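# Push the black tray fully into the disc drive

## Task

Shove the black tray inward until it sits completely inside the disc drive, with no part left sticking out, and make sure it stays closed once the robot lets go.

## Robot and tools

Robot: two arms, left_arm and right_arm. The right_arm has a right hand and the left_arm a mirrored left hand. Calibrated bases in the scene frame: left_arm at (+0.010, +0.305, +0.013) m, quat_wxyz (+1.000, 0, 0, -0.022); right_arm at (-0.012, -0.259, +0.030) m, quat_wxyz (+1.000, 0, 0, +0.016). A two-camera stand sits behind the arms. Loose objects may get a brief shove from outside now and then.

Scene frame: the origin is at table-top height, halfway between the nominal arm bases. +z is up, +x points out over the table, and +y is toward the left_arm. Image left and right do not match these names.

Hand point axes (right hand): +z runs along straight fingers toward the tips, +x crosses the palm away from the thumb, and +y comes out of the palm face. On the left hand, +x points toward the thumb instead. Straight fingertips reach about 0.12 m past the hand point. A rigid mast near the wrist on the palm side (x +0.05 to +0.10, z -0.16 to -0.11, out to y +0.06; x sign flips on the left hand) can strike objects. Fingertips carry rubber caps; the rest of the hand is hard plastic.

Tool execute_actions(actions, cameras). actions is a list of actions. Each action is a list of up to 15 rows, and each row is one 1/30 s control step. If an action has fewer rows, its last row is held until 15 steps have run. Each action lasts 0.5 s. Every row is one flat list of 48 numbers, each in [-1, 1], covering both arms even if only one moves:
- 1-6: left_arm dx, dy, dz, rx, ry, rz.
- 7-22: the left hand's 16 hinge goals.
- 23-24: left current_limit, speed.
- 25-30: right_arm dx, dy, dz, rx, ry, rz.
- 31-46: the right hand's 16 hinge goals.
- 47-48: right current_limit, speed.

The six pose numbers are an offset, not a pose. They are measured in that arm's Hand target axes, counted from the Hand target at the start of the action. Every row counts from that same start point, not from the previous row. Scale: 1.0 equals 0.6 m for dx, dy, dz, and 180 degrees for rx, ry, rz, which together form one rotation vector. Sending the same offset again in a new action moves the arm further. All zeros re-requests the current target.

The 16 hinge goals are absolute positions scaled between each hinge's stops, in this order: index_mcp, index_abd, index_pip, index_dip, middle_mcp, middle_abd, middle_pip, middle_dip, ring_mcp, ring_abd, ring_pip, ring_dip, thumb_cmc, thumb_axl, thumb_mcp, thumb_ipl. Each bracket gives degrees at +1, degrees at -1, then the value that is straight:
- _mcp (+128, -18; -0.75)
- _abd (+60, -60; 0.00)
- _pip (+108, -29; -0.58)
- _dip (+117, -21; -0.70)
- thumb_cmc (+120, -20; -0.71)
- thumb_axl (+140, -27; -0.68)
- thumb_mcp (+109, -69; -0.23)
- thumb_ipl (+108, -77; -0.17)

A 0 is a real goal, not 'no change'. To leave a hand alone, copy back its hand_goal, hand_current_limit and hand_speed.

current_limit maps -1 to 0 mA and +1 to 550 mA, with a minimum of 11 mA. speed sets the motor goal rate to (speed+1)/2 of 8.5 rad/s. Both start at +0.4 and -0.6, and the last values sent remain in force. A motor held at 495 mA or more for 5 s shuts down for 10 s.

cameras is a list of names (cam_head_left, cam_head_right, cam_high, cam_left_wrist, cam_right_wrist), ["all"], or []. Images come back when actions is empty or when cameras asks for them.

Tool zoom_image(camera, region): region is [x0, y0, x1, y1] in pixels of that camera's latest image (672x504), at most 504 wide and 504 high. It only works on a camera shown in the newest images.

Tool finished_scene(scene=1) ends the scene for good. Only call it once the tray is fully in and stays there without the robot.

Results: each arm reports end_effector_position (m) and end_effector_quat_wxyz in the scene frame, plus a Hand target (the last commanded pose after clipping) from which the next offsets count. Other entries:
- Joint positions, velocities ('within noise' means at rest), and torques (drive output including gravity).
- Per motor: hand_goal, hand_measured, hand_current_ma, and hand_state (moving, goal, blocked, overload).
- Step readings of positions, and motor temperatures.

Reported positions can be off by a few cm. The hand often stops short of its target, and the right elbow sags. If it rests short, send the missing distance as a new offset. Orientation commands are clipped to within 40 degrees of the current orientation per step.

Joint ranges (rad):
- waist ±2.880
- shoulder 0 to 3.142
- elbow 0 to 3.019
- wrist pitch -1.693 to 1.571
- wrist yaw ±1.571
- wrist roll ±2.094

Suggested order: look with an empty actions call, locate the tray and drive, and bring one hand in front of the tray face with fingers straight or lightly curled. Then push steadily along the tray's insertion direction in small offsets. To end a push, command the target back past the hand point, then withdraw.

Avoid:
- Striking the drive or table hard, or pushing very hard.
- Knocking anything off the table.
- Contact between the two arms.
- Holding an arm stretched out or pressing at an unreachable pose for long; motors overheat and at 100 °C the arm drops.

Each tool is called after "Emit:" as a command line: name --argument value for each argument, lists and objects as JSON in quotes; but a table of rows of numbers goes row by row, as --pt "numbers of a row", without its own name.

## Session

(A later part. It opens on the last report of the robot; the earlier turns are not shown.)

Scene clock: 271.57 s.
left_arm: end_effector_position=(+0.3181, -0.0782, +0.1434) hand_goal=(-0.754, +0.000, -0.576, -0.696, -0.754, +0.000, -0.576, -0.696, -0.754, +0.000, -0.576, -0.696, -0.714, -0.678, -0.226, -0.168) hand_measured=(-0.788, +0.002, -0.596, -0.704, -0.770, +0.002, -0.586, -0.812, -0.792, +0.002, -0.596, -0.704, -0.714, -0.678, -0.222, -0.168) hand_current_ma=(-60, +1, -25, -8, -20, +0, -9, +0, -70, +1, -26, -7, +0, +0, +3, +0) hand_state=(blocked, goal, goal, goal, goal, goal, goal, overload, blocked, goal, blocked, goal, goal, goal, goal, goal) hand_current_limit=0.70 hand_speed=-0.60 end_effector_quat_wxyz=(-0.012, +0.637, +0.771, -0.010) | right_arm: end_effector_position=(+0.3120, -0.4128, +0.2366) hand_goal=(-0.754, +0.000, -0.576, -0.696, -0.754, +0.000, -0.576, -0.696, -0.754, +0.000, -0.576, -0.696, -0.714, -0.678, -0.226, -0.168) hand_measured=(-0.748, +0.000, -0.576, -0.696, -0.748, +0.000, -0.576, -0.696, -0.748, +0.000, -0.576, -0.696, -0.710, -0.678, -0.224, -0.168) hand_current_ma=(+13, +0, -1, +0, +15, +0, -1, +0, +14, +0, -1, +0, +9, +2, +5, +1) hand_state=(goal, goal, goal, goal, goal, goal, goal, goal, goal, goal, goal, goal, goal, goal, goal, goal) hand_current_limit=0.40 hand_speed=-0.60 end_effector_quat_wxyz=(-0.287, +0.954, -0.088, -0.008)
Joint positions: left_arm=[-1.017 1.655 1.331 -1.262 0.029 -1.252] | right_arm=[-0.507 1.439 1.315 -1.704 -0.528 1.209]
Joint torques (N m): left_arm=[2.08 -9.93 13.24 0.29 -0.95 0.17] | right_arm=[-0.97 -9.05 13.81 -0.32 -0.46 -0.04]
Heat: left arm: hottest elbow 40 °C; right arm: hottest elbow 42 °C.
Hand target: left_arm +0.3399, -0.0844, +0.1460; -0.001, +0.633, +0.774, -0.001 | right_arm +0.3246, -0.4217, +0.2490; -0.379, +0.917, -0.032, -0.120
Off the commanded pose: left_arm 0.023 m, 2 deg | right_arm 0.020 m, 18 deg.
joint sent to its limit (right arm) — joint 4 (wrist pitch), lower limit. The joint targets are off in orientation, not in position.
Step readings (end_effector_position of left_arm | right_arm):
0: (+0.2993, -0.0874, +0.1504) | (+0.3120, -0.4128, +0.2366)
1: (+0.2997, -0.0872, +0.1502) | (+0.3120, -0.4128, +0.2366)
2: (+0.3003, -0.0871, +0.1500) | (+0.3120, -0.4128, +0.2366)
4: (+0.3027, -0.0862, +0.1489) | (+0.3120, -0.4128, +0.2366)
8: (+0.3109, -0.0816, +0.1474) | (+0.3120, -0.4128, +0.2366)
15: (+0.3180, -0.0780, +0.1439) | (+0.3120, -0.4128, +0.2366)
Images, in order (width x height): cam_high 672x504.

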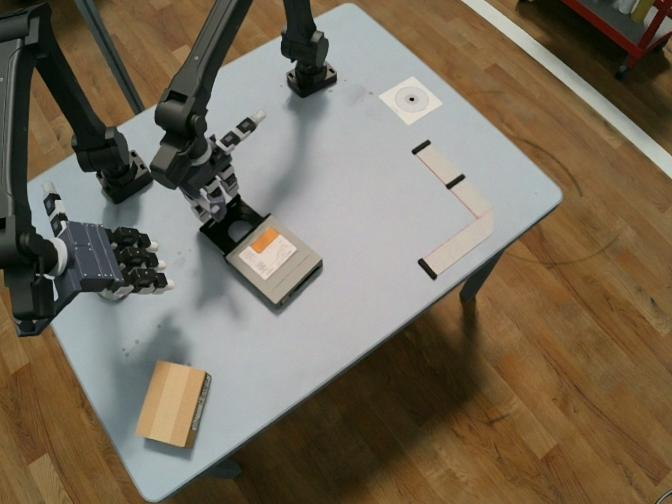

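Emit:
execute_actions --actions '[[[0,-0.06,0,0,0,0,-0.754,0,-0.576,-0.696,-0.754,0,-0.576,-0.696,-0.754,0,-0.576,-0.696,-0.714,-0.678,-0.226,-0.168,0.4,-0.6,0,0,-0.03,-0.0625,-0.0409,-0.1373,-0.754,0,-0.576,-0.696,-0.754,0,-0.576,-0.696,-0.754,0,-0.576,-0.696,-0.714,-0.678,-0.226,-0.168,0.4,-0.6]],[[0,-0.08,-0.02,0,0,0,-0.754,0,-0.576,-0.696,-0.754,0,-0.576,-0.696,-0.754,0,-0.576,-0.696,-0.714,-0.678,-0.226,-0.168,0.4,-0.6,0,0,-0.03,-0.0625,-0.0409,-0.1373,-0.754,0,-0.576,-0.696,-0.754,0,-0.576,-0.696,-0.754,0,-0.576,-0.696,-0.714,-0.678,-0.226,-0.168,0.4,-0.6]],[[0,-0.1,0,0,0,0,-0.754,0,-0.576,-0.696,-0.754,0,-0.576,-0.696,-0.754,0,-0.576,-0.696,-0.714,-0.678,-0.226,-0.168,0.4,-0.6,0,0,-0.03,-0.0625,-0.0409,-0.1373,-0.754,0,-0.576,-0.696,-0.754,0,-0.576,-0.696,-0.754,0,-0.576,-0.696,-0.714,-0.678,-0.226,-0.168,0.4,-0.6]],[[0,-0.05,0,0,0,0,0.274,0,-0.576,-0.696,0.274,0,-0.576,-0.696,0.274,0,-0.576,-0.696,-0.714,-0.678,-0.226,-0.168,0.4,-0.6,0,0,0,-0.0625,-0.0409,-0.1373,-0.754,0,-0.576,-0.696,-0.754,0,-0.576,-0.696,-0.754,0,-0.576,-0.696,-0.714,-0.678,-0.226,-0.168,0.4,-0.6]]]' --cameras '["cam_high","cam_head_left"]'

Scene clock: 417.13 s.
left_arm: end_effector_position=(+0.1708, -0.1268, +0.1593) hand_goal=(+0.274, +0.000, -0.576, -0.696, +0.274, +0.000, -0.576, -0.696, +0.274, +0.000, -0.576, -0.696, -0.714, -0.678, -0.226, -0.168) hand_measured=(+0.256, +0.000, -0.578, -0.698, +0.256, +0.002, -0.578, -0.812, +0.254, +0.002, -0.578, -0.698, -0.714, -0.678, -0.222, -0.168) hand_current_ma=(-24, +0, -1, -1, -24, +0, -1, +0, -30, +1, -1, -1, +0, +0, +3, +0) hand_state=(goal, goal, goal, goal, goal, goal, goal, overload, blocked, goal, goal, goal, goal, goal, goal, goal) hand_current_limit=0.40 hand_speed=-0.60 end_effector_quat_wxyz=(+0.004, +0.638, +0.770, -0.006) | right_arm: end_effector_position=(+0.3378, -0.4442, +0.2891) hand_goal=(-0.754, +0.000, -0.576, -0.696, -0.754, +0.000, -0.576, -0.696, -0.754, +0.000, -0.576, -0.696, -0.714, -0.678, -0.226, -0.168) hand_measured=(-0.750, +0.000, -0.576, -0.696, -0.750, +0.000, -0.576, -0.696, -0.750, +0.000, -0.576, -0.696, -0.712, -0.678, -0.224, -0.168) hand_current_ma=(+8, +0, -1, +0, +12, +0, -1, +0, +11, +0, -1, +0, +4, +2, +9, +1) hand_state=(goal, goal, goal, goal, goal, goal, goal, goal, goal, goal, goal, goal, goal, goal, goal, goal) hand_current_limit=0.40 hand_speed=-0.60 end_effector_quat_wxyz=(-0.007, +0.633, +0.774, -0.004)
Joint positions: left_arm=[-1.352 1.619 1.325 -1.263 0.004 -1.585] | right_arm=[-0.628 1.178 1.182 -1.589 0.007 -0.797]
Joint torques (N m): left_arm=[0.15 -12.81 8.85 -0.21 -0.26 -0.1] | right_arm=[-1.79 -7 10.8 0.99 -0.11 -0.09]
Motor temperatures (°C): left_arm=[29 30 41 27 29 28] | right_arm=[33 33 43 26 25 25]
Heat: left arm: hottest elbow 41 °C; right arm: hottest elbow 43 °C.
Hand target: left_arm +0.1695, -0.1191, +0.1584; -0.001, +0.633, +0.774, -0.001 | right_arm +0.3389, -0.4497, +0.2918; +0.000, +0.632, +0.775, +0.000
Off the commanded pose: left_arm 0.008 m, 1 deg | right_arm 0.006 m, 1 deg.
Step readings (end_effector_position of left_arm | right_arm):
0: (+0.3182, -0.0782, +0.1434) | (+0.3120, -0.4128, +0.2366)
1: (+0.3182, -0.0782, +0.1434) | (+0.3119, -0.4140, +0.2364)
2: (+0.3176, -0.0786, +0.1434) | (+0.3113, -0.4192, +0.2362)
4: (+0.3152, -0.0800, +0.1441) | (+0.3112, -0.4302, +0.2380)
8: (+0.3074, -0.0846, +0.1451) | (+0.3173, -0.4366, +0.2508)
15: (+0.3027, -0.0866, +0.1453) | (+0.3238, -0.4364, +0.2630)
16: (+0.3024, -0.0866, +0.1453) | (+0.3240, -0.4373, +0.2621)
17: (+0.2997, -0.0878, +0.1453) | (+0.3237, -0.4412, +0.2614)
19: (+0.2942, -0.0899, +0.1463) | (+0.3217, -0.4469, +0.2600)
23: (+0.2720, -0.1014, +0.1508) | (+0.3202, -0.4483, +0.2633)
30: (+0.2560, -0.1080, +0.1560) | (+0.3293, -0.4446, +0.2731)
31: (+0.2559, -0.1076, +0.1560) | (+0.3303, -0.4447, +0.2732)
32: (+0.2535, -0.1081, +0.1560) | (+0.3309, -0.4468, +0.2735)
34: (+0.2468, -0.1091, +0.1565) | (+0.3312, -0.4496, +0.2745)
38: (+0.2180, -0.1179, +0.1581) | (+0.3320, -0.4497, +0.2809)
45: (+0.1969, -0.1236, +0.1592) | (+0.3342, -0.4483, +0.2847)
46: (+0.1973, -0.1231, +0.1592) | (+0.3344, -0.4482, +0.2847)
47: (+0.1964, -0.1229, +0.1592) | (+0.3348, -0.4494, +0.2848)
49: (+0.1930, -0.1228, +0.1592) | (+0.3353, -0.4510, +0.2837)
53: (+0.1811, -0.1254, +0.1592) | (+0.3327, -0.4523, +0.2833)
60: (+0.1710, -0.1274, +0.1592) | (+0.3361, -0.4501, +0.2884)
Images, in order (width x height): cam_head_left 672x504, cam_high 672x504.

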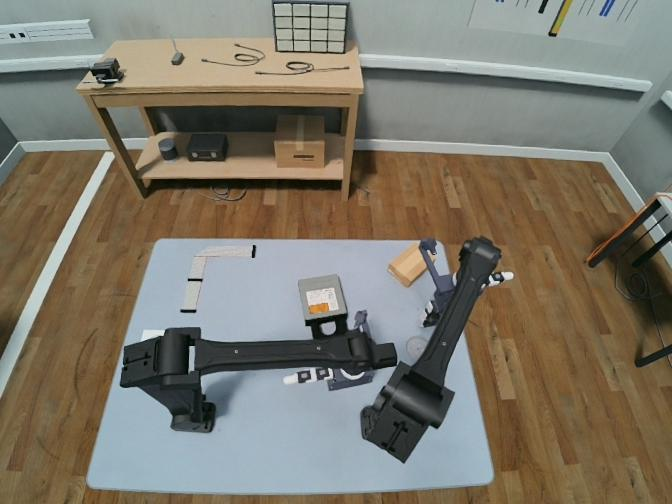

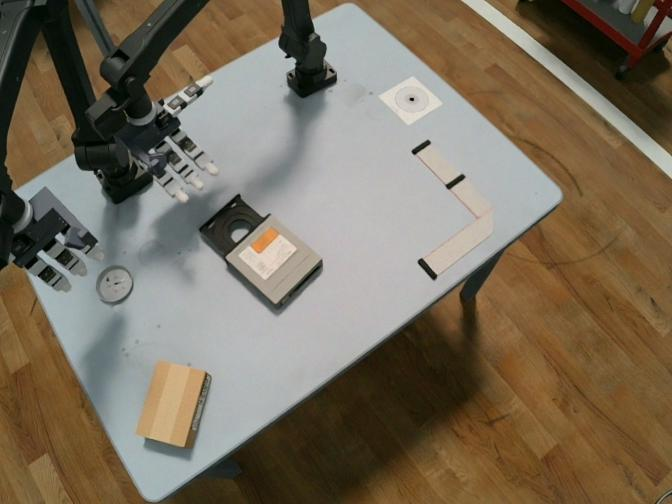

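Emit:
zoom_image --camera "cam_head_left" --region '[285, 260, 365, 360]'

Emit:
zoom_image --camera "cam_high" --region '[130, 120, 330, 310]'

Scaled by 5.040 from the camera's 672x504 image, which has a finer 960x720 frame.

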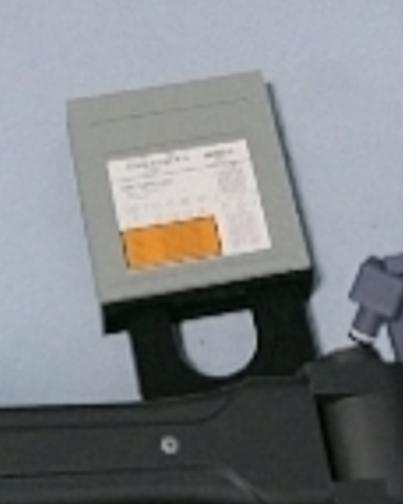

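Scaled by 2.520 from the camera's 672x504 image, which has a finer 960x720 frame.

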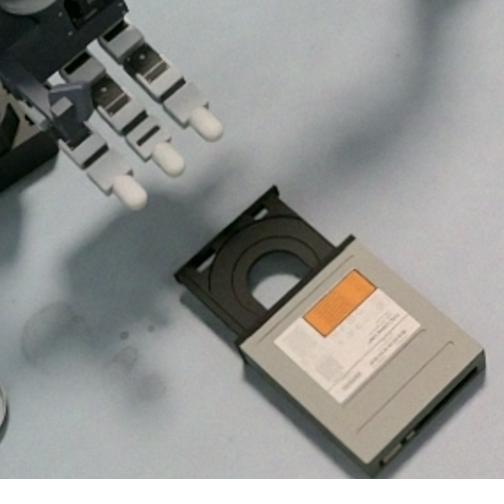

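Emit:
execute_actions --actions '[[[0.038,-0.023,0,0,0,0,0.274,0,-0.576,-0.696,0.274,0,-0.576,-0.696,0.274,0,-0.576,-0.696,-0.714,-0.678,-0.226,-0.168,0.4,-0.6,0.105,0.084,0.01,0,0,0,-0.754,0,-0.576,-0.696,-0.754,0,-0.576,-0.696,-0.754,0,-0.576,-0.696,-0.714,-0.678,-0.226,-0.168,0.4,-0.6]],[[0,0,0.06,0,0,0,0.274,0,-0.576,-0.696,0.274,0,-0.576,-0.696,0.274,0,-0.576,-0.696,-0.714,-0.678,-0.226,-0.168,0.4,-0.6,0.105,0.084,0.01,0,0,0,-0.754,0,-0.576,-0.696,-0.754,0,-0.576,-0.696,-0.754,0,-0.576,-0.696,-0.714,-0.678,-0.226,-0.168,0.4,-0.6]],[[0,0,0.06,0,0,0,0.274,0,-0.576,-0.696,0.274,0,-0.576,-0.696,0.274,0,-0.576,-0.696,-0.714,-0.678,-0.226,-0.168,0.4,-0.6,0.105,0.084,0.01,0,0,0,-0.754,0,-0.576,-0.696,-0.754,0,-0.576,-0.696,-0.754,0,-0.576,-0.696,-0.714,-0.678,-0.226,-0.168,0.4,-0.6]],[[0,0,0.05,0,0,0,0.274,0,-0.576,-0.696,0.274,0,-0.576,-0.696,0.274,0,-0.576,-0.696,-0.714,-0.678,-0.226,-0.168,0.4,-0.6,0.105,0.084,0.01,0,0,0,-0.754,0,-0.576,-0.696,-0.754,0,-0.576,-0.696,-0.754,0,-0.576,-0.696,-0.714,-0.678,-0.226,-0.168,0.4,-0.6]],[[0,0,0,0,0,0,0.274,0,-0.576,-0.696,0.274,0,-0.576,-0.696,0.274,0,-0.576,-0.696,-0.714,-0.678,-0.226,-0.168,0.4,-0.6,0.105,0.084,0.01,0,0,0,-0.754,0,-0.576,-0.696,-0.754,0,-0.576,-0.696,-0.754,0,-0.576,-0.696,-0.714,-0.678,-0.226,-0.168,0.4,-0.6]]]' --cameras '["cam_high","cam_head_left","cam_right_wrist"]'

Emit:
zoom_image --camera "cam_high" --region '[130, 120, 330, 310]'

Scene clock: 454.50 s.
left_arm: end_effector_position=(+0.1539, -0.1008, +0.0632) hand_goal=(+0.274, +0.000, -0.576, -0.696, +0.274, +0.000, -0.576, -0.696, +0.274, +0.000, -0.576, -0.696, -0.714, -0.678, -0.226, -0.168) hand_measured=(+0.258, +0.000, -0.578, -0.698, +0.258, +0.002, -0.578, -0.812, +0.254, +0.002, -0.578, -0.698, -0.714, -0.678, -0.222, -0.168) hand_current_ma=(-21, +0, -1, -1, -22, +0, -1, +0, -27, +1, -1, -1, +0, +0, +3, +0) hand_state=(goal, goal, goal, goal, goal, goal, goal, overload, goal, goal, goal, goal, goal, goal, goal, goal) hand_current_limit=0.40 hand_speed=-0.60 end_effector_quat_wxyz=(+0.000, +0.635, +0.773, -0.003) | right_arm: end_effector_position=(+0.5094, -0.0901, +0.2455) hand_goal=(-0.754, +0.000, -0.576, -0.696, -0.754, +0.000, -0.576, -0.696, -0.754, +0.000, -0.576, -0.696, -0.714, -0.678, -0.226, -0.168) hand_measured=(-0.752, +0.000, -0.576, -0.696, -0.752, +0.000, -0.576, -0.696, -0.752, +0.000, -0.576, -0.696, -0.714, -0.678, -0.224, -0.168) hand_current_ma=(+3, +0, -1, +0, +4, +0, -1, +0, +3, +0, -1, +0, +0, +2, +9, +1) hand_state=(goal, goal, goal, goal, goal, goal, goal, goal, goal, goal, goal, goal, goal, goal, goal, goal) hand_current_limit=0.40 hand_speed=-0.60 end_effector_quat_wxyz=(-0.009, +0.625, +0.780, -0.011)
Joint positions: left_arm=[-1.379 1.663 1.103 -1.006 0.004 -1.619] | right_arm=[0.346 1.582 1.468 -1.484 -0.004 0.157]
Joint torques (N m): left_arm=[-0.5 -10.81 8.03 0.65 -0.24 -0.1] | right_arm=[-1.61 -12.28 14.49 0.01 0.17 0.13]
Heat: left arm: hottest elbow 38 °C; right arm: hottest elbow 42 °C.
Hand target: left_arm +0.1511, -0.0996, +0.0565; -0.001, +0.633, +0.775, -0.001 | right_arm +0.5227, -0.0904, +0.2620; -0.001, +0.632, +0.775, +0.000
Off the commanded pose: left_arm 0.007 m, 0 deg | right_arm 0.021 m, 2 deg.
Step readings (end_effector_position of left_arm | right_arm):
0: (+0.1708, -0.1268, +0.1593) | (+0.3378, -0.4442, +0.2891)
1: (+0.1707, -0.1265, +0.1591) | (+0.3378, -0.4440, +0.2890)
2: (+0.1700, -0.1249, +0.1586) | (+0.3389, -0.4423, +0.2884)
4: (+0.1669, -0.1181, +0.1574) | (+0.3450, -0.4302, +0.2857)
8: (+0.1594, -0.1053, +0.1574) | (+0.3627, -0.3852, +0.2798)
15: (+0.1546, -0.1044, +0.1609) | (+0.3697, -0.3736, +0.2796)
16: (+0.1545, -0.1041, +0.1607) | (+0.3699, -0.3740, +0.2796)
17: (+0.1545, -0.1042, +0.1588) | (+0.3711, -0.3731, +0.2797)
19: (+0.1545, -0.1041, +0.1528) | (+0.3778, -0.3587, +0.2801)
23: (+0.1537, -0.0988, +0.1375) | (+0.3926, -0.3098, +0.2778)
30: (+0.1538, -0.1000, +0.1304) | (+0.3991, -0.3004, +0.2671)
31: (+0.1539, -0.1003, +0.1303) | (+0.3994, -0.3010, +0.2664)
32: (+0.1540, -0.1013, +0.1288) | (+0.4004, -0.2998, +0.2655)
34: (+0.1543, -0.1032, +0.1231) | (+0.4061, -0.2868, +0.2635)
38: (+0.1539, -0.1007, +0.1053) | (+0.4204, -0.2411, +0.2575)
45: (+0.1537, -0.0992, +0.0923) | (+0.4296, -0.2303, +0.2516)
46: (+0.1537, -0.0997, +0.0922) | (+0.4302, -0.2309, +0.2522)
47: (+0.1539, -0.1010, +0.0914) | (+0.4318, -0.2297, +0.2531)
49: (+0.1543, -0.1037, +0.0875) | (+0.4403, -0.2189, +0.2562)
53: (+0.1542, -0.1028, +0.0741) | (+0.4598, -0.1767, +0.2568)
60: (+0.1538, -0.1002, +0.0633) | (+0.4674, -0.1601, +0.2455)
61: (+0.1538, -0.1004, +0.0633) | (+0.4681, -0.1607, +0.2458)
62: (+0.1539, -0.1006, +0.0633) | (+0.4700, -0.1596, +0.2466)
64: (+0.1539, -0.1008, +0.0632) | (+0.4800, -0.1502, +0.2508)
68: (+0.1539, -0.1008, +0.0632) | (+0.4998, -0.1118, +0.2533)
75: (+0.1539, -0.1008, +0.0632) | (+0.5058, -0.0899, +0.2405)
Images, in order (width x height): cam_head_left 672x504, cam_high 672x504, cam_right_wrist 672x504.

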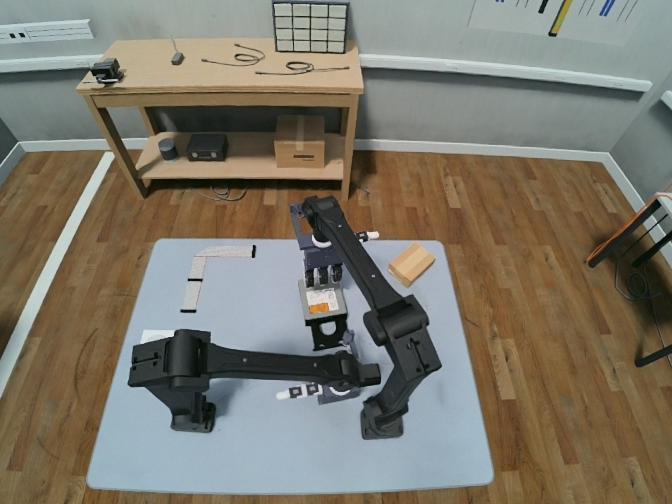

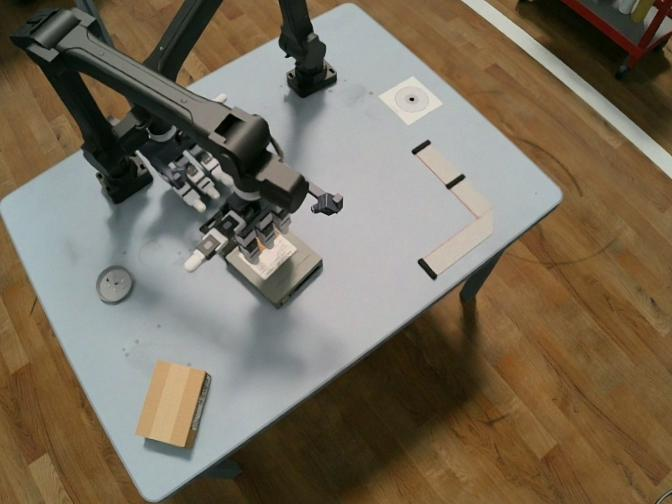

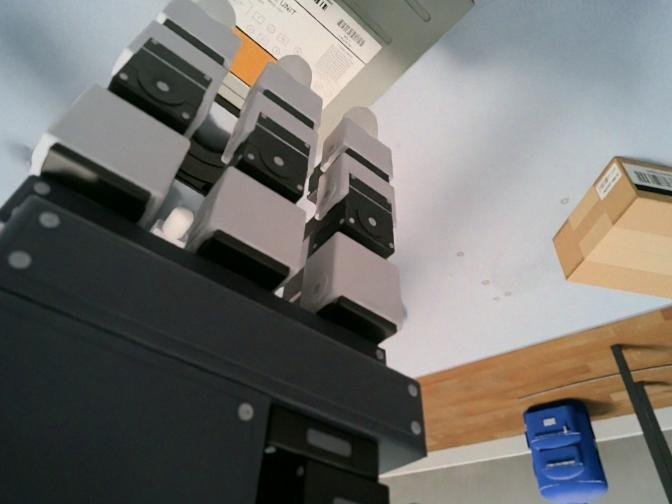

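Scaled by 2.520 from the camera's 672x504 image, which has a finer 960x720 frame.

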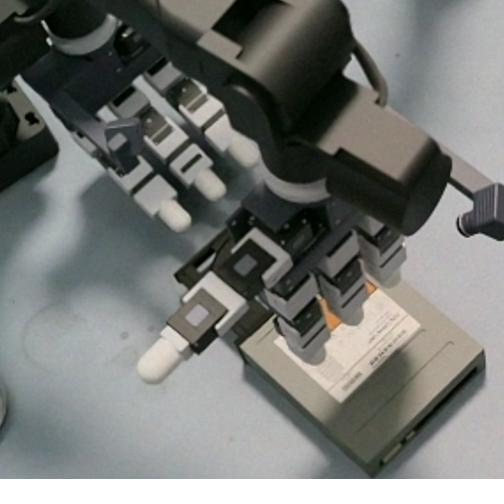

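Emit:
execute_actions --actions '[[[0,0,0.01,0,0,0,0.274,0,-0.576,-0.696,0.274,0,-0.576,-0.696,0.274,0,-0.576,-0.696,-0.714,-0.678,-0.226,-0.168,0.4,-0.6,0,0,0.055,0,0,0,-0.754,0,-0.576,-0.696,-0.754,0,-0.576,-0.696,-0.754,0,-0.576,-0.696,-0.714,-0.678,-0.226,-0.168,0.75,-0.6]],[[0,0,0.01,0,0,0,0.274,0,-0.576,-0.696,0.274,0,-0.576,-0.696,0.274,0,-0.576,-0.696,-0.714,-0.678,-0.226,-0.168,0.4,-0.6,0,0,0.04,0,0,0,-0.754,0,-0.576,-0.696,-0.754,0,-0.576,-0.696,-0.754,0,-0.576,-0.696,-0.714,-0.678,-0.226,-0.168,0.75,-0.6]],[[0,0,0,0,0,0,0.274,0,-0.576,-0.696,0.274,0,-0.576,-0.696,0.274,0,-0.576,-0.696,-0.714,-0.678,-0.226,-0.168,0.4,-0.6,0,0,0.03,0,0,0,-0.754,0,-0.576,-0.696,-0.754,0,-0.576,-0.696,-0.754,0,-0.576,-0.696,-0.714,-0.678,-0.226,-0.168,0.75,-0.6]]]' --cameras '["cam_high","cam_head_left"]'

Emit:
zoom_image --camera "cam_high" --region '[130, 120, 330, 310]'

Scene clock: 478.77 s.
left_arm: end_effector_position=(+0.1542, -0.1029, +0.0541) hand_goal=(+0.274, +0.000, -0.576, -0.696, +0.274, +0.000, -0.576, -0.696, +0.274, +0.000, -0.576, -0.696, -0.714, -0.678, -0.226, -0.168) hand_measured=(+0.258, +0.000, -0.578, -0.698, +0.258, +0.002, -0.578, -0.812, +0.254, +0.002, -0.578, -0.698, -0.714, -0.678, -0.222, -0.168) hand_current_ma=(-21, +0, -1, -1, -22, +0, -1, +0, -27, +1, -1, -1, +0, +0, +3, +0) hand_state=(goal, goal, goal, goal, goal, goal, goal, overload, goal, goal, goal, goal, goal, goal, goal, goal) hand_current_limit=0.40 hand_speed=-0.60 end_effector_quat_wxyz=(+0.003, +0.635, +0.773, -0.006) | right_arm: end_effector_position=(+0.5170, -0.0872, +0.1904) hand_goal=(-0.754, +0.000, -0.576, -0.696, -0.754, +0.000, -0.576, -0.696, -0.754, +0.000, -0.576, -0.696, -0.714, -0.678, -0.226, -0.168) hand_measured=(-0.752, +0.000, -0.576, -0.696, -0.752, +0.000, -0.576, -0.696, -0.752, +0.000, -0.576, -0.696, -0.714, -0.678, -0.224, -0.168) hand_current_ma=(+3, +0, -1, +0, +4, +0, -1, +0, +3, +0, -1, +0, +0, +2, +9, +1) hand_state=(goal, goal, goal, goal, goal, goal, goal, goal, goal, goal, goal, goal, goal, goal, goal, goal) hand_current_limit=0.75 hand_speed=-0.60 end_effector_quat_wxyz=(-0.003, +0.626, +0.780, +0.000)
Joint positions: left_arm=[-1.379 1.677 1.093 -0.975 0.004 -1.619] | right_arm=[0.346 1.615 1.356 -1.315 -0.004 0.159]
Joint torques (N m): left_arm=[-0.38 -10.46 7.66 0.68 -0.24 -0.09] | right_arm=[-1.08 -12.69 10.35 0.94 0.15 0.1]
Heat: left arm: hottest elbow 37 °C; right arm: hottest elbow 44 °C.
Hand target: left_arm +0.1511, -0.0997, +0.0446; -0.001, +0.633, +0.775, -0.001 | right_arm +0.5225, -0.0904, +0.1867; -0.001, +0.632, +0.775, +0.000
Off the commanded pose: left_arm 0.011 m, 1 deg | right_arm 0.007 m, 1 deg.
Step readings (end_effector_position of left_arm | right_arm):
0: (+0.1539, -0.1008, +0.0632) | (+0.5094, -0.0901, +0.2455)
1: (+0.1539, -0.1008, +0.0632) | (+0.5094, -0.0901, +0.2455)
2: (+0.1539, -0.1011, +0.0632) | (+0.5098, -0.0900, +0.2456)
4: (+0.1541, -0.1023, +0.0631) | (+0.5133, -0.0886, +0.2461)
8: (+0.1544, -0.1040, +0.0628) | (+0.5170, -0.0871, +0.2422)
15: (+0.1544, -0.1043, +0.0621) | (+0.5162, -0.0875, +0.2326)
16: (+0.1544, -0.1044, +0.0619) | (+0.5165, -0.0874, +0.2322)
17: (+0.1544, -0.1044, +0.0617) | (+0.5170, -0.0872, +0.2310)
19: (+0.1545, -0.1046, +0.0603) | (+0.5183, -0.0866, +0.2269)
23: (+0.1543, -0.1033, +0.0565) | (+0.5158, -0.0876, +0.2136)
30: (+0.1542, -0.1028, +0.0542) | (+0.5164, -0.0874, +0.2067)
31: (+0.1542, -0.1028, +0.0542) | (+0.5165, -0.0874, +0.2066)
32: (+0.1542, -0.1028, +0.0542) | (+0.5172, -0.0871, +0.2063)
34: (+0.1542, -0.1029, +0.0541) | (+0.5184, -0.0866, +0.2040)
38: (+0.1542, -0.1029, +0.0541) | (+0.5168, -0.0873, +0.1956)
45: (+0.1542, -0.1029, +0.0541) | (+0.5168, -0.0873, +0.1903)
Images, in order (width x height): cam_head_left 672x504, cam_high 672x504.

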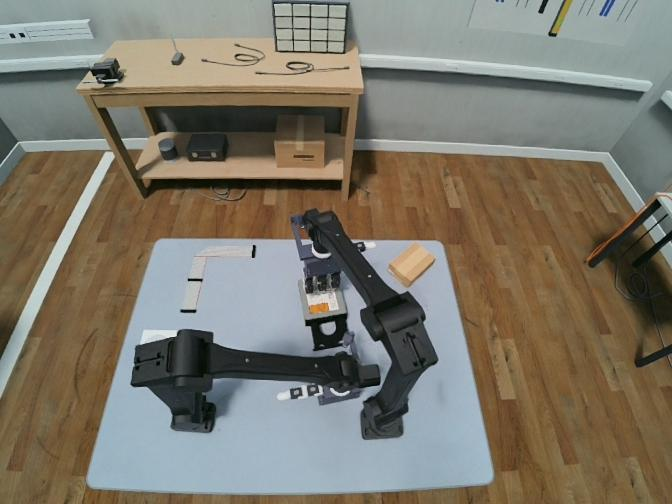

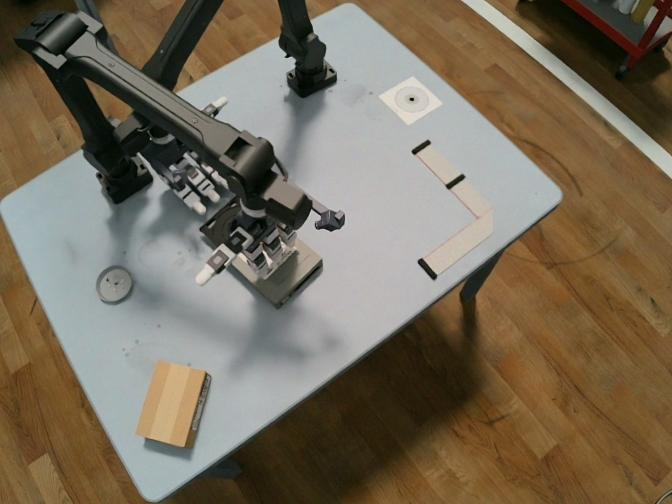

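Scaled by 2.520 from the camera's 672x504 image, which has a finer 960x720 frame.

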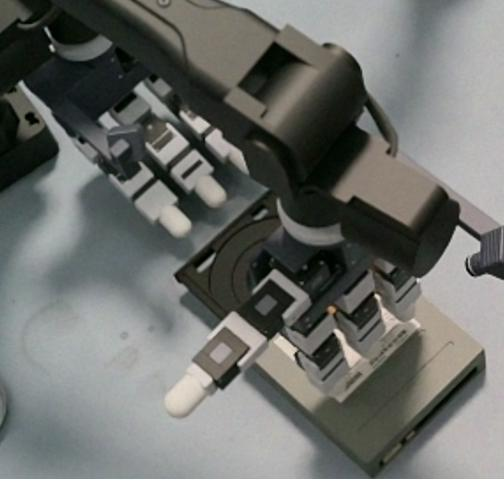

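Emit:
execute_actions --actions '[[[0,0,0.025,0,0,0,0.274,0,-0.576,-0.696,0.274,0,-0.576,-0.696,0.274,0,-0.576,-0.696,-0.714,-0.678,-0.226,-0.168,0.4,-0.6,0,0,0.025,0,0,0,-0.754,0,-0.576,-0.696,-0.754,0,-0.576,-0.696,-0.754,0,-0.576,-0.696,-0.714,-0.678,-0.226,-0.168,0.75,-0.6]],[[0,0.02,0,0,0,0,0.274,0,-0.576,-0.696,0.274,0,-0.576,-0.696,0.274,0,-0.576,-0.696,-0.714,-0.678,-0.226,-0.168,0.6,-0.6,0,0,0.025,0,0,0,-0.754,0,-0.576,-0.696,-0.754,0,-0.576,-0.696,-0.754,0,-0.576,-0.696,-0.714,-0.678,-0.226,-0.168,0.75,-0.6]]]' --cameras '["cam_high","cam_head_left"]'

Emit:
zoom_image --camera "cam_high" --region '[130, 120, 330, 310]'

Scene clock: 490.97 s.
left_arm: end_effector_position=(+0.1601, -0.1034, +0.0429) hand_goal=(+0.274, +0.000, -0.576, -0.696, +0.274, +0.000, -0.576, -0.696, +0.274, +0.000, -0.576, -0.696, -0.714, -0.678, -0.226, -0.168) hand_measured=(+0.258, +0.000, -0.578, -0.698, +0.262, +0.002, -0.578, -0.812, +0.268, +0.002, -0.578, -0.698, -0.714, -0.678, -0.222, -0.168) hand_current_ma=(-19, +0, -1, -1, -12, +0, -1, +0, -5, +1, -1, -1, +0, +0, +3, +0) hand_state=(goal, goal, goal, goal, goal, goal, goal, overload, goal, goal, goal, goal, goal, goal, goal, goal) hand_current_limit=0.60 hand_speed=-0.60 end_effector_quat_wxyz=(+0.007, +0.630, +0.777, -0.009) | right_arm: end_effector_position=(+0.5200, -0.0869, +0.1773) hand_goal=(-0.754, +0.000, -0.576, -0.696, -0.754, +0.000, -0.576, -0.696, -0.754, +0.000, -0.576, -0.696, -0.714, -0.678, -0.226, -0.168) hand_measured=(-0.770, +0.000, -0.590, -0.700, -0.768, +0.000, -0.586, -0.700, -0.762, +0.000, -0.580, -0.698, -0.714, -0.678, -0.222, -0.168) hand_current_ma=(-50, +0, -37, -12, -44, +1, -29, -9, -20, +0, -11, -3, +0, +2, +9, +1) hand_state=(goal, goal, goal, goal, goal, goal, goal, goal, goal, goal, goal, goal, goal, goal, goal, goal) hand_current_limit=0.75 hand_speed=-0.60 end_effector_quat_wxyz=(+0.003, +0.626, +0.779, +0.006)
Joint positions: left_arm=[-1.366 1.693 1.081 -0.936 0.004 -1.618] | right_arm=[0.346 1.622 1.325 -1.26 0 0.161]
Joint torques (N m): left_arm=[0.67 -10.05 7.06 0.72 -0.23 0.2] | right_arm=[-1.26 -11.11 8.18 1.98 0.07 0.07]
Heat: left arm: hottest elbow 37 °C; right arm: hottest elbow 43 °C.
Hand target: left_arm +0.1628, -0.0972, +0.0294; -0.001, +0.632, +0.775, -0.001 | right_arm +0.5225, -0.0904, +0.1569; +0.000, +0.632, +0.775, +0.000
Off the commanded pose: left_arm 0.015 m, 1 deg | right_arm 0.021 m, 1 deg.
Step readings (end_effector_position of left_arm | right_arm):
0: (+0.1542, -0.1029, +0.0541) | (+0.5170, -0.0872, +0.1904)
1: (+0.1542, -0.1030, +0.0541) | (+0.5172, -0.0871, +0.1905)
2: (+0.1543, -0.1033, +0.0536) | (+0.5174, -0.0870, +0.1899)
4: (+0.1545, -0.1048, +0.0512) | (+0.5184, -0.0866, +0.1881)
8: (+0.1544, -0.1039, +0.0435) | (+0.5172, -0.0871, +0.1808)
15: (+0.1538, -0.1046, +0.0430) | (+0.5173, -0.0874, +0.1777)
16: (+0.1538, -0.1047, +0.0430) | (+0.5175, -0.0873, +0.1777)
17: (+0.1538, -0.1047, +0.0430) | (+0.5178, -0.0873, +0.1775)
19: (+0.1543, -0.1046, +0.0430) | (+0.5186, -0.0871, +0.1770)
23: (+0.1570, -0.1043, +0.0429) | (+0.5197, -0.0869, +0.1770)
30: (+0.1601, -0.1034, +0.0429) | (+0.5199, -0.0868, +0.1773)
Images, in order (width x height): cam_head_left 672x504, cam_high 672x504.

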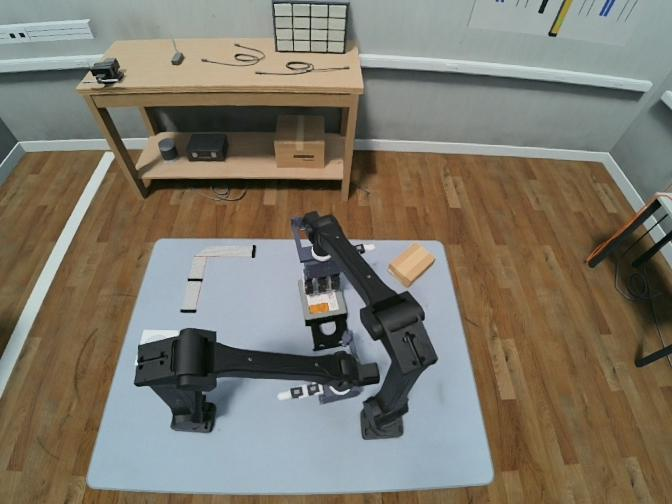

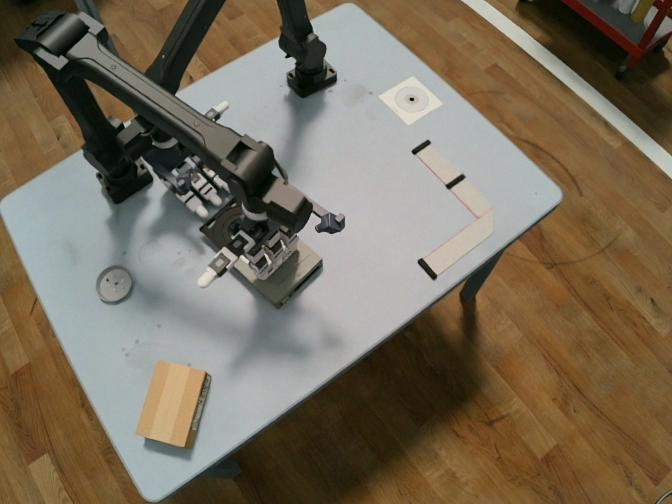

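Scaled by 2.520 from the camera's 672x504 image, which has a finer 960x720 frame.

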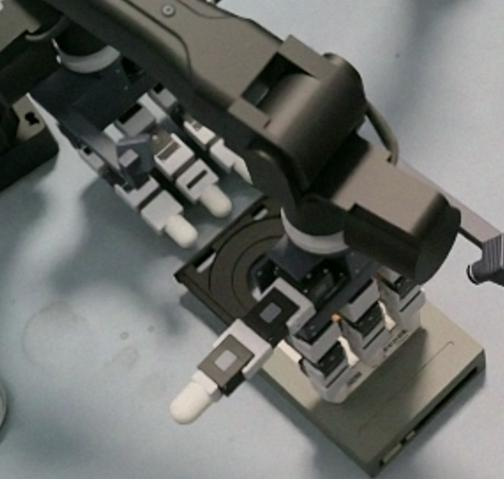

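Emit:
execute_actions --actions '[[[0,0,-0.042,0,0,0,0.274,0,-0.576,-0.696,0.274,0,-0.576,-0.696,0.274,0,-0.576,-0.696,-0.714,-0.678,-0.226,-0.168,0.6,-0.6,0,0,0.033,0,0,0,-0.754,0,-0.576,-0.696,-0.754,0,-0.576,-0.696,-0.754,0,-0.576,-0.696,-0.714,-0.678,-0.226,-0.168,0.75,-0.6]],[[0,0.03,0,0,0,0,0.274,0,-0.576,-0.696,0.274,0,-0.576,-0.696,0.274,0,-0.576,-0.696,-0.714,-0.678,-0.226,-0.168,0.6,-0.6,0,0,0,0,0,0,-0.754,0,-0.576,-0.696,-0.754,0,-0.576,-0.696,-0.754,0,-0.576,-0.696,-0.714,-0.678,-0.226,-0.168,0.75,-0.6]]]' --cameras '["cam_high","cam_head_left"]'

Emit:
zoom_image --camera "cam_high" --region '[130, 120, 330, 310]'

Scene clock: 508.73 s.
left_arm: end_effector_position=(+0.1768, -0.0915, +0.0487) hand_goal=(+0.274, +0.000, -0.576, -0.696, +0.274, +0.000, -0.576, -0.696, +0.274, +0.000, -0.576, -0.696, -0.714, -0.678, -0.226, -0.168) hand_measured=(+0.260, +0.000, -0.578, -0.698, +0.262, +0.002, -0.578, -0.812, +0.266, -0.004, -0.578, -0.698, -0.714, -0.678, -0.222, -0.168) hand_current_ma=(-18, +0, -1, -1, -12, +0, -1, +0, -7, -2, +0, +0, +0, +0, +3, +0) hand_state=(goal, goal, goal, goal, goal, goal, goal, overload, goal, goal, goal, goal, goal, goal, goal, goal) hand_current_limit=0.60 hand_speed=-0.60 end_effector_quat_wxyz=(-0.004, +0.630, +0.777, -0.001) | right_arm: end_effector_position=(+0.5209, -0.0871, +0.1783) hand_goal=(-0.754, +0.000, -0.576, -0.696, -0.754, +0.000, -0.576, -0.696, -0.754, +0.000, -0.576, -0.696, -0.714, -0.678, -0.226, -0.168) hand_measured=(-0.786, +0.000, -0.604, -0.708, -0.784, +0.000, -0.600, -0.706, -0.768, +0.000, -0.586, -0.700, -0.714, -0.678, -0.222, -0.168) hand_current_ma=(-113, +0, -89, -33, -111, +0, -75, -27, -45, +0, -27, -11, +0, +2, +9, +1) hand_state=(blocked, goal, blocked, goal, blocked, goal, blocked, goal, goal, goal, goal, goal, goal, goal, goal, goal) hand_current_limit=0.75 hand_speed=-0.60 end_effector_quat_wxyz=(+0.012, +0.627, +0.779, +0.018)
Joint positions: left_arm=[-1.323 1.681 1.081 -0.976 0.006 -1.576] | right_arm=[0.346 1.608 1.302 -1.222 0.002 0.162]
Joint torques (N m): left_arm=[0.62 -12.28 9.32 -0.32 -0.33 0.18] | right_arm=[-1.03 -8.64 6.91 2.55 -0.04 0.08]
Motor temperatures (°C): left_arm=[29 30 36 27 28 28] | right_arm=[33 33 40 26 25 25]
Heat: left arm: hottest elbow 36 °C; right arm: hottest elbow 40 °C.
Hand target: left_arm +0.1804, -0.0936, +0.0546; -0.001, +0.633, +0.774, -0.001 | right_arm +0.5225, -0.0903, +0.1370; -0.001, +0.632, +0.775, +0.000
Off the commanded pose: left_arm 0.007 m, 1 deg | right_arm 0.041 m, 3 deg.
Step readings (end_effector_position of left_arm | right_arm):
0: (+0.1601, -0.1034, +0.0429) | (+0.5200, -0.0869, +0.1773)
1: (+0.1601, -0.1035, +0.0429) | (+0.5200, -0.0869, +0.1771)
2: (+0.1601, -0.1034, +0.0429) | (+0.5201, -0.0868, +0.1769)
4: (+0.1597, -0.1012, +0.0433) | (+0.5202, -0.0869, +0.1771)
8: (+0.1591, -0.0971, +0.0453) | (+0.5203, -0.0872, +0.1781)
15: (+0.1588, -0.0951, +0.0483) | (+0.5209, -0.0871, +0.1784)
16: (+0.1590, -0.0950, +0.0483) | (+0.5208, -0.0871, +0.1782)
17: (+0.1597, -0.0950, +0.0485) | (+0.5209, -0.0871, +0.1783)
19: (+0.1632, -0.0945, +0.0485) | (+0.5209, -0.0871, +0.1783)
23: (+0.1736, -0.0916, +0.0485) | (+0.5209, -0.0871, +0.1783)
30: (+0.1767, -0.0913, +0.0487) | (+0.5209, -0.0871, +0.1783)
Images, in order (width x height): cam_head_left 672x504, cam_high 672x504.

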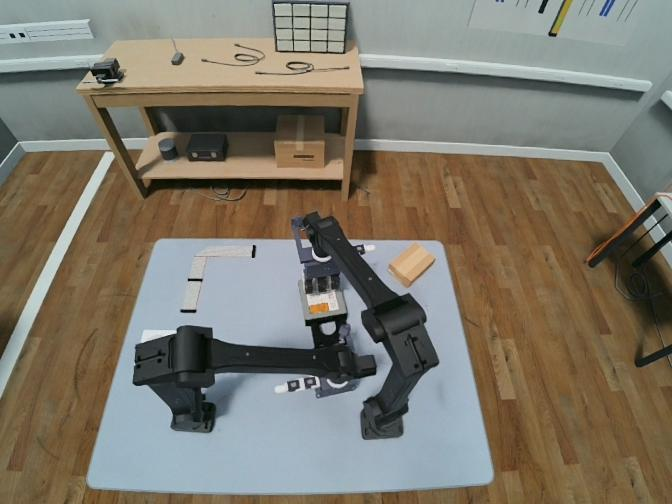

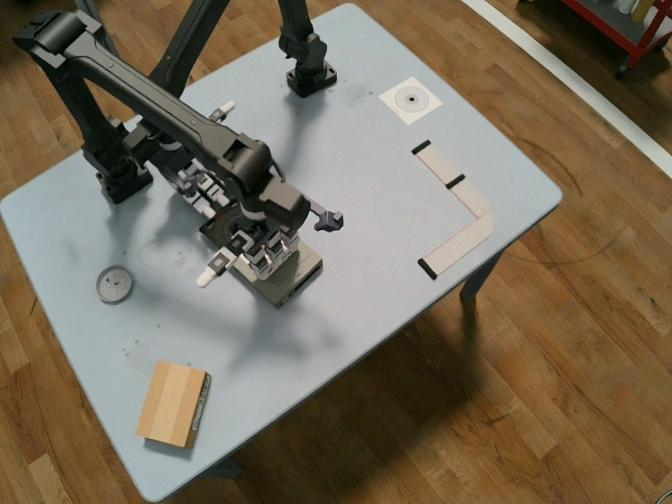

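Scaled by 2.520 from the camera's 672x504 image, which has a finer 960x720 frame.

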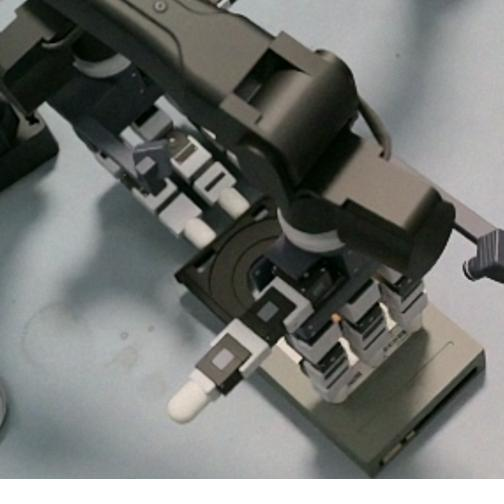

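Emit:
zoom_image --camera "cam_high" --region '[170, 150, 270, 250]'

Emit:
zoom_image --camera "cam_head_left" --region '[285, 270, 385, 400]'

Scaled by 5.040 from the camera's 672x504 image, which has a finer 960x720 frame.

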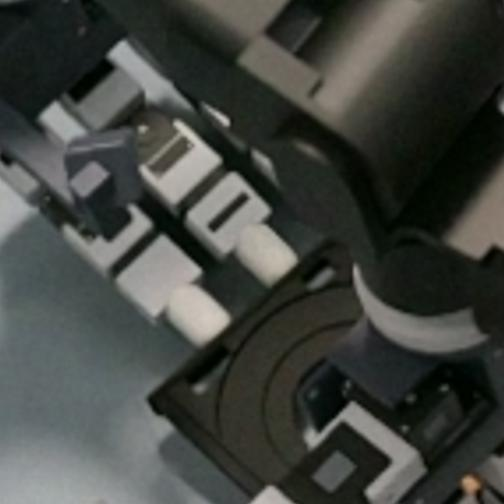

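Scaled by 3.877 from the camera's 672x504 image, which has a finer 960x720 frame.

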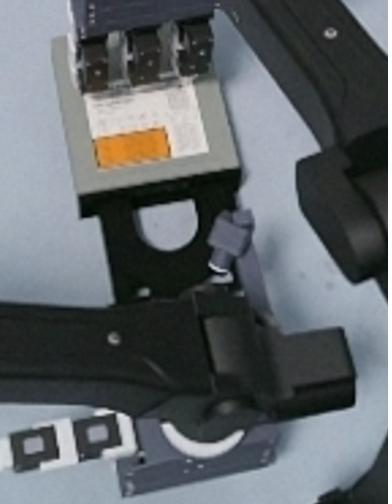

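Emit:
execute_actions --actions '[[[-0.035,-0.02,0,0,0,0,0.274,0,-0.576,-0.696,0.274,0,-0.576,-0.696,0.274,0,-0.576,-0.696,-0.714,-0.678,-0.226,-0.168,0.6,-0.6,0,0,0,0,0,0,-0.754,0,-0.576,-0.696,-0.754,0,-0.576,-0.696,-0.754,0,-0.576,-0.696,-0.714,-0.678,-0.226,-0.168,0.75,-0.6]],[[0,0.05,0,0,0,0,0.274,0,-0.576,-0.696,0.274,0,-0.576,-0.696,0.274,0,-0.576,-0.696,-0.714,-0.678,-0.226,-0.168,0.6,-0.6,0,0,0,0,0,0,-0.754,0,-0.576,-0.696,-0.754,0,-0.576,-0.696,-0.754,0,-0.576,-0.696,-0.714,-0.678,-0.226,-0.168,0.75,-0.6]]]' --cameras '["cam_high","cam_head_left"]'

Emit:
zoom_image --camera "cam_high" --region '[170, 150, 330, 310]'

Scene clock: 523.63 s.
left_arm: end_effector_position=(+0.1847, -0.0965, +0.0468) hand_goal=(+0.274, +0.000, -0.576, -0.696, +0.274, +0.000, -0.576, -0.696, +0.274, +0.000, -0.576, -0.696, -0.714, -0.678, -0.226, -0.168) hand_measured=(+0.260, +0.000, -0.578, -0.698, +0.262, +0.002, -0.578, -0.812, +0.268, -0.018, -0.576, -0.694, -0.714, -0.678, -0.222, -0.168) hand_current_ma=(-18, +0, -1, -1, -12, +0, -1, +0, -6, -17, +0, +0, +0, +0, +3, +0) hand_state=(goal, goal, goal, goal, goal, goal, goal, overload, goal, goal, goal, goal, goal, goal, goal, goal) hand_current_limit=0.60 hand_speed=-0.60 end_effector_quat_wxyz=(-0.013, +0.639, +0.769, +0.002) | right_arm: end_effector_position=(+0.5209, -0.0871, +0.1783) hand_goal=(-0.754, +0.000, -0.576, -0.696, -0.754, +0.000, -0.576, -0.696, -0.754, +0.000, -0.576, -0.696, -0.714, -0.678, -0.226, -0.168) hand_measured=(-0.786, +0.000, -0.604, -0.708, -0.784, +0.000, -0.600, -0.706, -0.768, +0.000, -0.586, -0.700, -0.714, -0.678, -0.222, -0.168) hand_current_ma=(-113, +0, -89, -33, -111, +0, -75, -27, -45, +0, -27, -11, +0, +2, +9, +1) hand_state=(blocked, goal, blocked, goal, blocked, goal, blocked, goal, goal, goal, goal, goal, goal, goal, goal, goal) hand_current_limit=0.75 hand_speed=-0.60 end_effector_quat_wxyz=(+0.012, +0.627, +0.779, +0.018)
Joint positions: left_arm=[-1.307 1.704 1.107 -0.996 0.013 -1.537] | right_arm=[0.346 1.608 1.302 -1.222 0.002 0.162]
Joint torques (N m): left_arm=[2.49 -10.52 12.57 -0.17 -0.6 0.16] | right_arm=[-1.2 -8.41 6.98 2.43 -0.04 0.07]
Heat: left arm: hottest elbow 37 °C; right arm: hottest elbow 38 °C.
Hand target: left_arm +0.2024, -0.1105, +0.0545; -0.001, +0.633, +0.775, -0.001 | right_arm +0.5225, -0.0903, +0.1370; -0.001, +0.632, +0.775, +0.000
Off the commanded pose: left_arm 0.024 m, 2 deg | right_arm 0.041 m, 3 deg.
Step readings (end_effector_position of left_arm | right_arm):
0: (+0.1768, -0.0915, +0.0487) | (+0.5209, -0.0871, +0.1783)
1: (+0.1768, -0.0915, +0.0487) | (+0.5209, -0.0871, +0.1783)
2: (+0.1767, -0.0911, +0.0488) | (+0.5209, -0.0871, +0.1783)
4: (+0.1755, -0.0910, +0.0488) | (+0.5209, -0.0871, +0.1783)
8: (+0.1736, -0.0943, +0.0470) | (+0.5209, -0.0871, +0.1783)
15: (+0.1720, -0.0985, +0.0468) | (+0.5209, -0.0871, +0.1783)
16: (+0.1720, -0.0985, +0.0468) | (+0.5209, -0.0871, +0.1783)
17: (+0.1731, -0.0981, +0.0468) | (+0.5209, -0.0871, +0.1783)
19: (+0.1761, -0.0975, +0.0468) | (+0.5209, -0.0871, +0.1783)
23: (+0.1837, -0.0963, +0.0466) | (+0.5209, -0.0871, +0.1783)
30: (+0.1845, -0.0966, +0.0468) | (+0.5209, -0.0871, +0.1783)
Images, in order (width x height): cam_head_left 672x504, cam_high 672x504.

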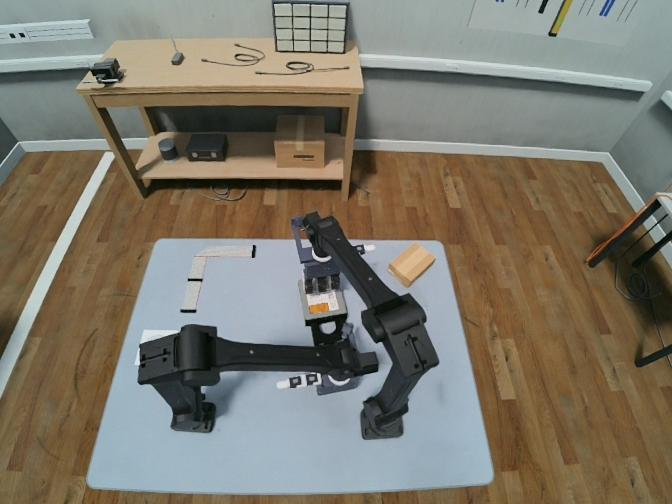

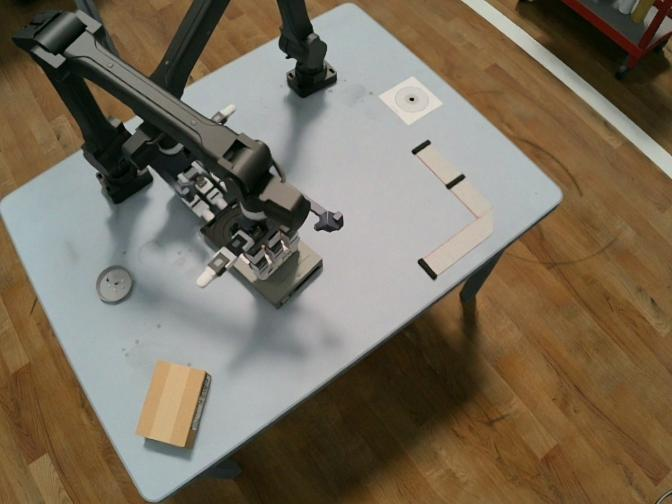

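Scaled by 3.150 from the camera's 672x504 image, which has a finer 960x720 frame.

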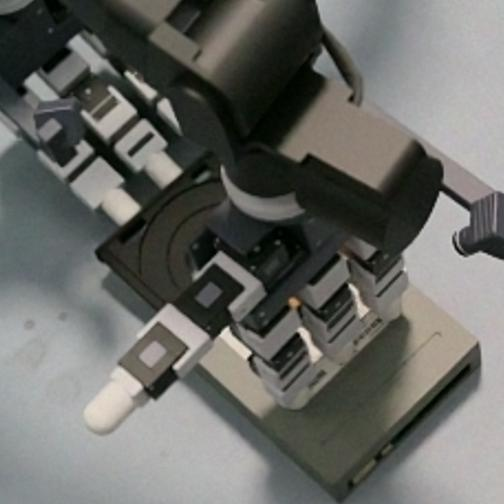

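Emit:
execute_actions --actions '[[[0.01,0.035,0,0,0,0,0.274,0,-0.576,-0.696,0.274,0,-0.576,-0.696,0.274,0,-0.576,-0.696,-0.714,-0.678,-0.226,-0.168,0.7,-0.6,0,0,0,0,0,0,-0.754,0,-0.576,-0.696,-0.754,0,-0.576,-0.696,-0.754,0,-0.576,-0.696,-0.714,-0.678,-0.226,-0.168,0.75,-0.6]]]' --cameras '["cam_high","cam_head_left"]'

Emit:
zoom_image --camera "cam_high" --region '[170, 150, 330, 310]'

Emit:
zoom_image --camera "cam_head_left" --region '[285, 270, 385, 400]'

Scene clock: 533.33 s.
left_arm: end_effector_position=(+0.2032, -0.0922, +0.0464) hand_goal=(+0.274, +0.000, -0.576, -0.696, +0.274, +0.000, -0.576, -0.696, +0.274, +0.000, -0.576, -0.696, -0.714, -0.678, -0.226, -0.168) hand_measured=(+0.262, +0.000, -0.578, -0.698, +0.262, +0.002, -0.578, -0.812, +0.270, -0.018, -0.574, -0.694, -0.714, -0.678, -0.222, -0.168) hand_current_ma=(-14, +0, -1, +0, -12, +0, -1, +0, -3, -18, +0, +1, +0, +0, +3, +0) hand_state=(goal, goal, goal, goal, goal, goal, goal, overload, goal, goal, goal, goal, goal, goal, goal, goal) hand_current_limit=0.70 hand_speed=-0.60 end_effector_quat_wxyz=(-0.014, +0.639, +0.769, +0.000) | right_arm: end_effector_position=(+0.5209, -0.0871, +0.1783) hand_goal=(-0.754, +0.000, -0.576, -0.696, -0.754, +0.000, -0.576, -0.696, -0.754, +0.000, -0.576, -0.696, -0.714, -0.678, -0.226, -0.168) hand_measured=(-0.786, +0.000, -0.604, -0.708, -0.784, +0.000, -0.600, -0.706, -0.768, +0.000, -0.586, -0.700, -0.714, -0.678, -0.222, -0.168) hand_current_ma=(-113, +0, -89, -33, -111, +0, -75, -27, -45, +0, -27, -11, +0, +2, +9, +1) hand_state=(blocked, goal, blocked, goal, blocked, goal, blocked, goal, goal, goal, goal, goal, goal, goal, goal, goal) hand_current_limit=0.75 hand_speed=-0.60 end_effector_quat_wxyz=(+0.012, +0.627, +0.779, +0.018)
Joint positions: left_arm=[-1.263 1.704 1.107 -0.996 0.016 -1.491] | right_arm=[0.346 1.608 1.302 -1.222 0.002 0.162]
Joint torques (N m): left_arm=[2.73 -11.4 11.4 -0.03 -0.71 0.16] | right_arm=[-1.26 -8.35 6.98 2.51 -0.06 0.03]
Heat: left arm: hottest elbow 38 °C; right arm: hottest elbow 37 °C.
Hand target: left_arm +0.2216, -0.1005, +0.0544; -0.001, +0.633, +0.774, -0.001 | right_arm +0.5225, -0.0903, +0.1370; -0.001, +0.632, +0.775, +0.000
Off the commanded pose: left_arm 0.022 m, 2 deg | right_arm 0.041 m, 3 deg.
Step readings (end_effector_position of left_arm | right_arm):
0: (+0.1847, -0.0965, +0.0468) | (+0.5209, -0.0871, +0.1783)
1: (+0.1848, -0.0965, +0.0468) | (+0.5209, -0.0871, +0.1783)
2: (+0.1854, -0.0965, +0.0467) | (+0.5209, -0.0871, +0.1783)
4: (+0.1880, -0.0960, +0.0466) | (+0.5209, -0.0871, +0.1783)
8: (+0.1978, -0.0934, +0.0465) | (+0.5209, -0.0871, +0.1783)
15: (+0.2032, -0.0922, +0.0464) | (+0.5209, -0.0871, +0.1783)
Images, in order (width x height): cam_head_left 672x504, cam_high 672x504.

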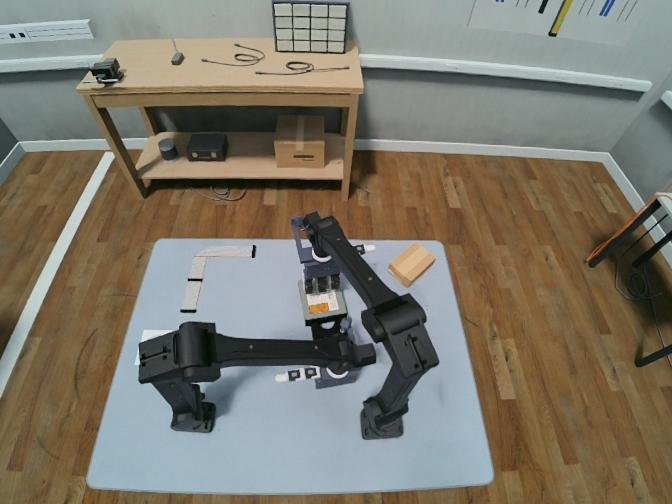

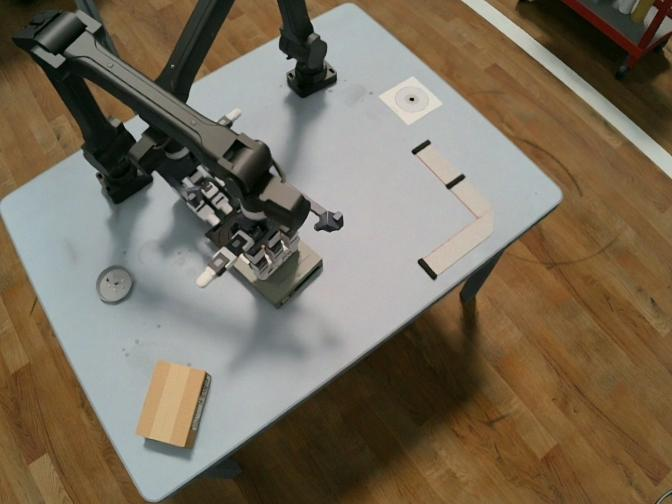

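Scaled by 3.150 from the camera's 672x504 image, which has a finer 960x720 frame.

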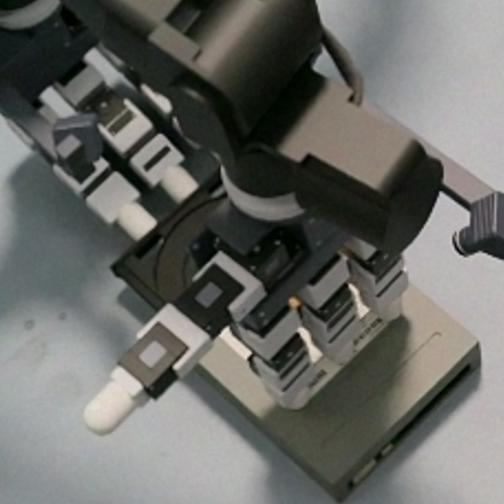

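Scaled by 3.877 from the camera's 672x504 image, which has a finer 960x720 frame.

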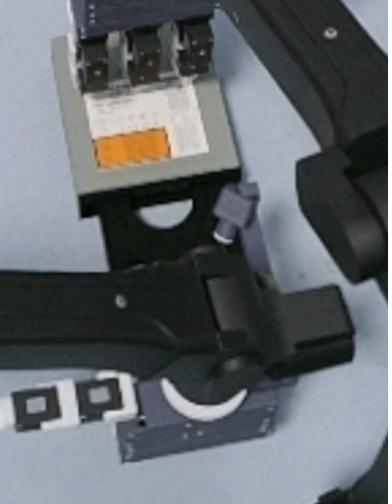

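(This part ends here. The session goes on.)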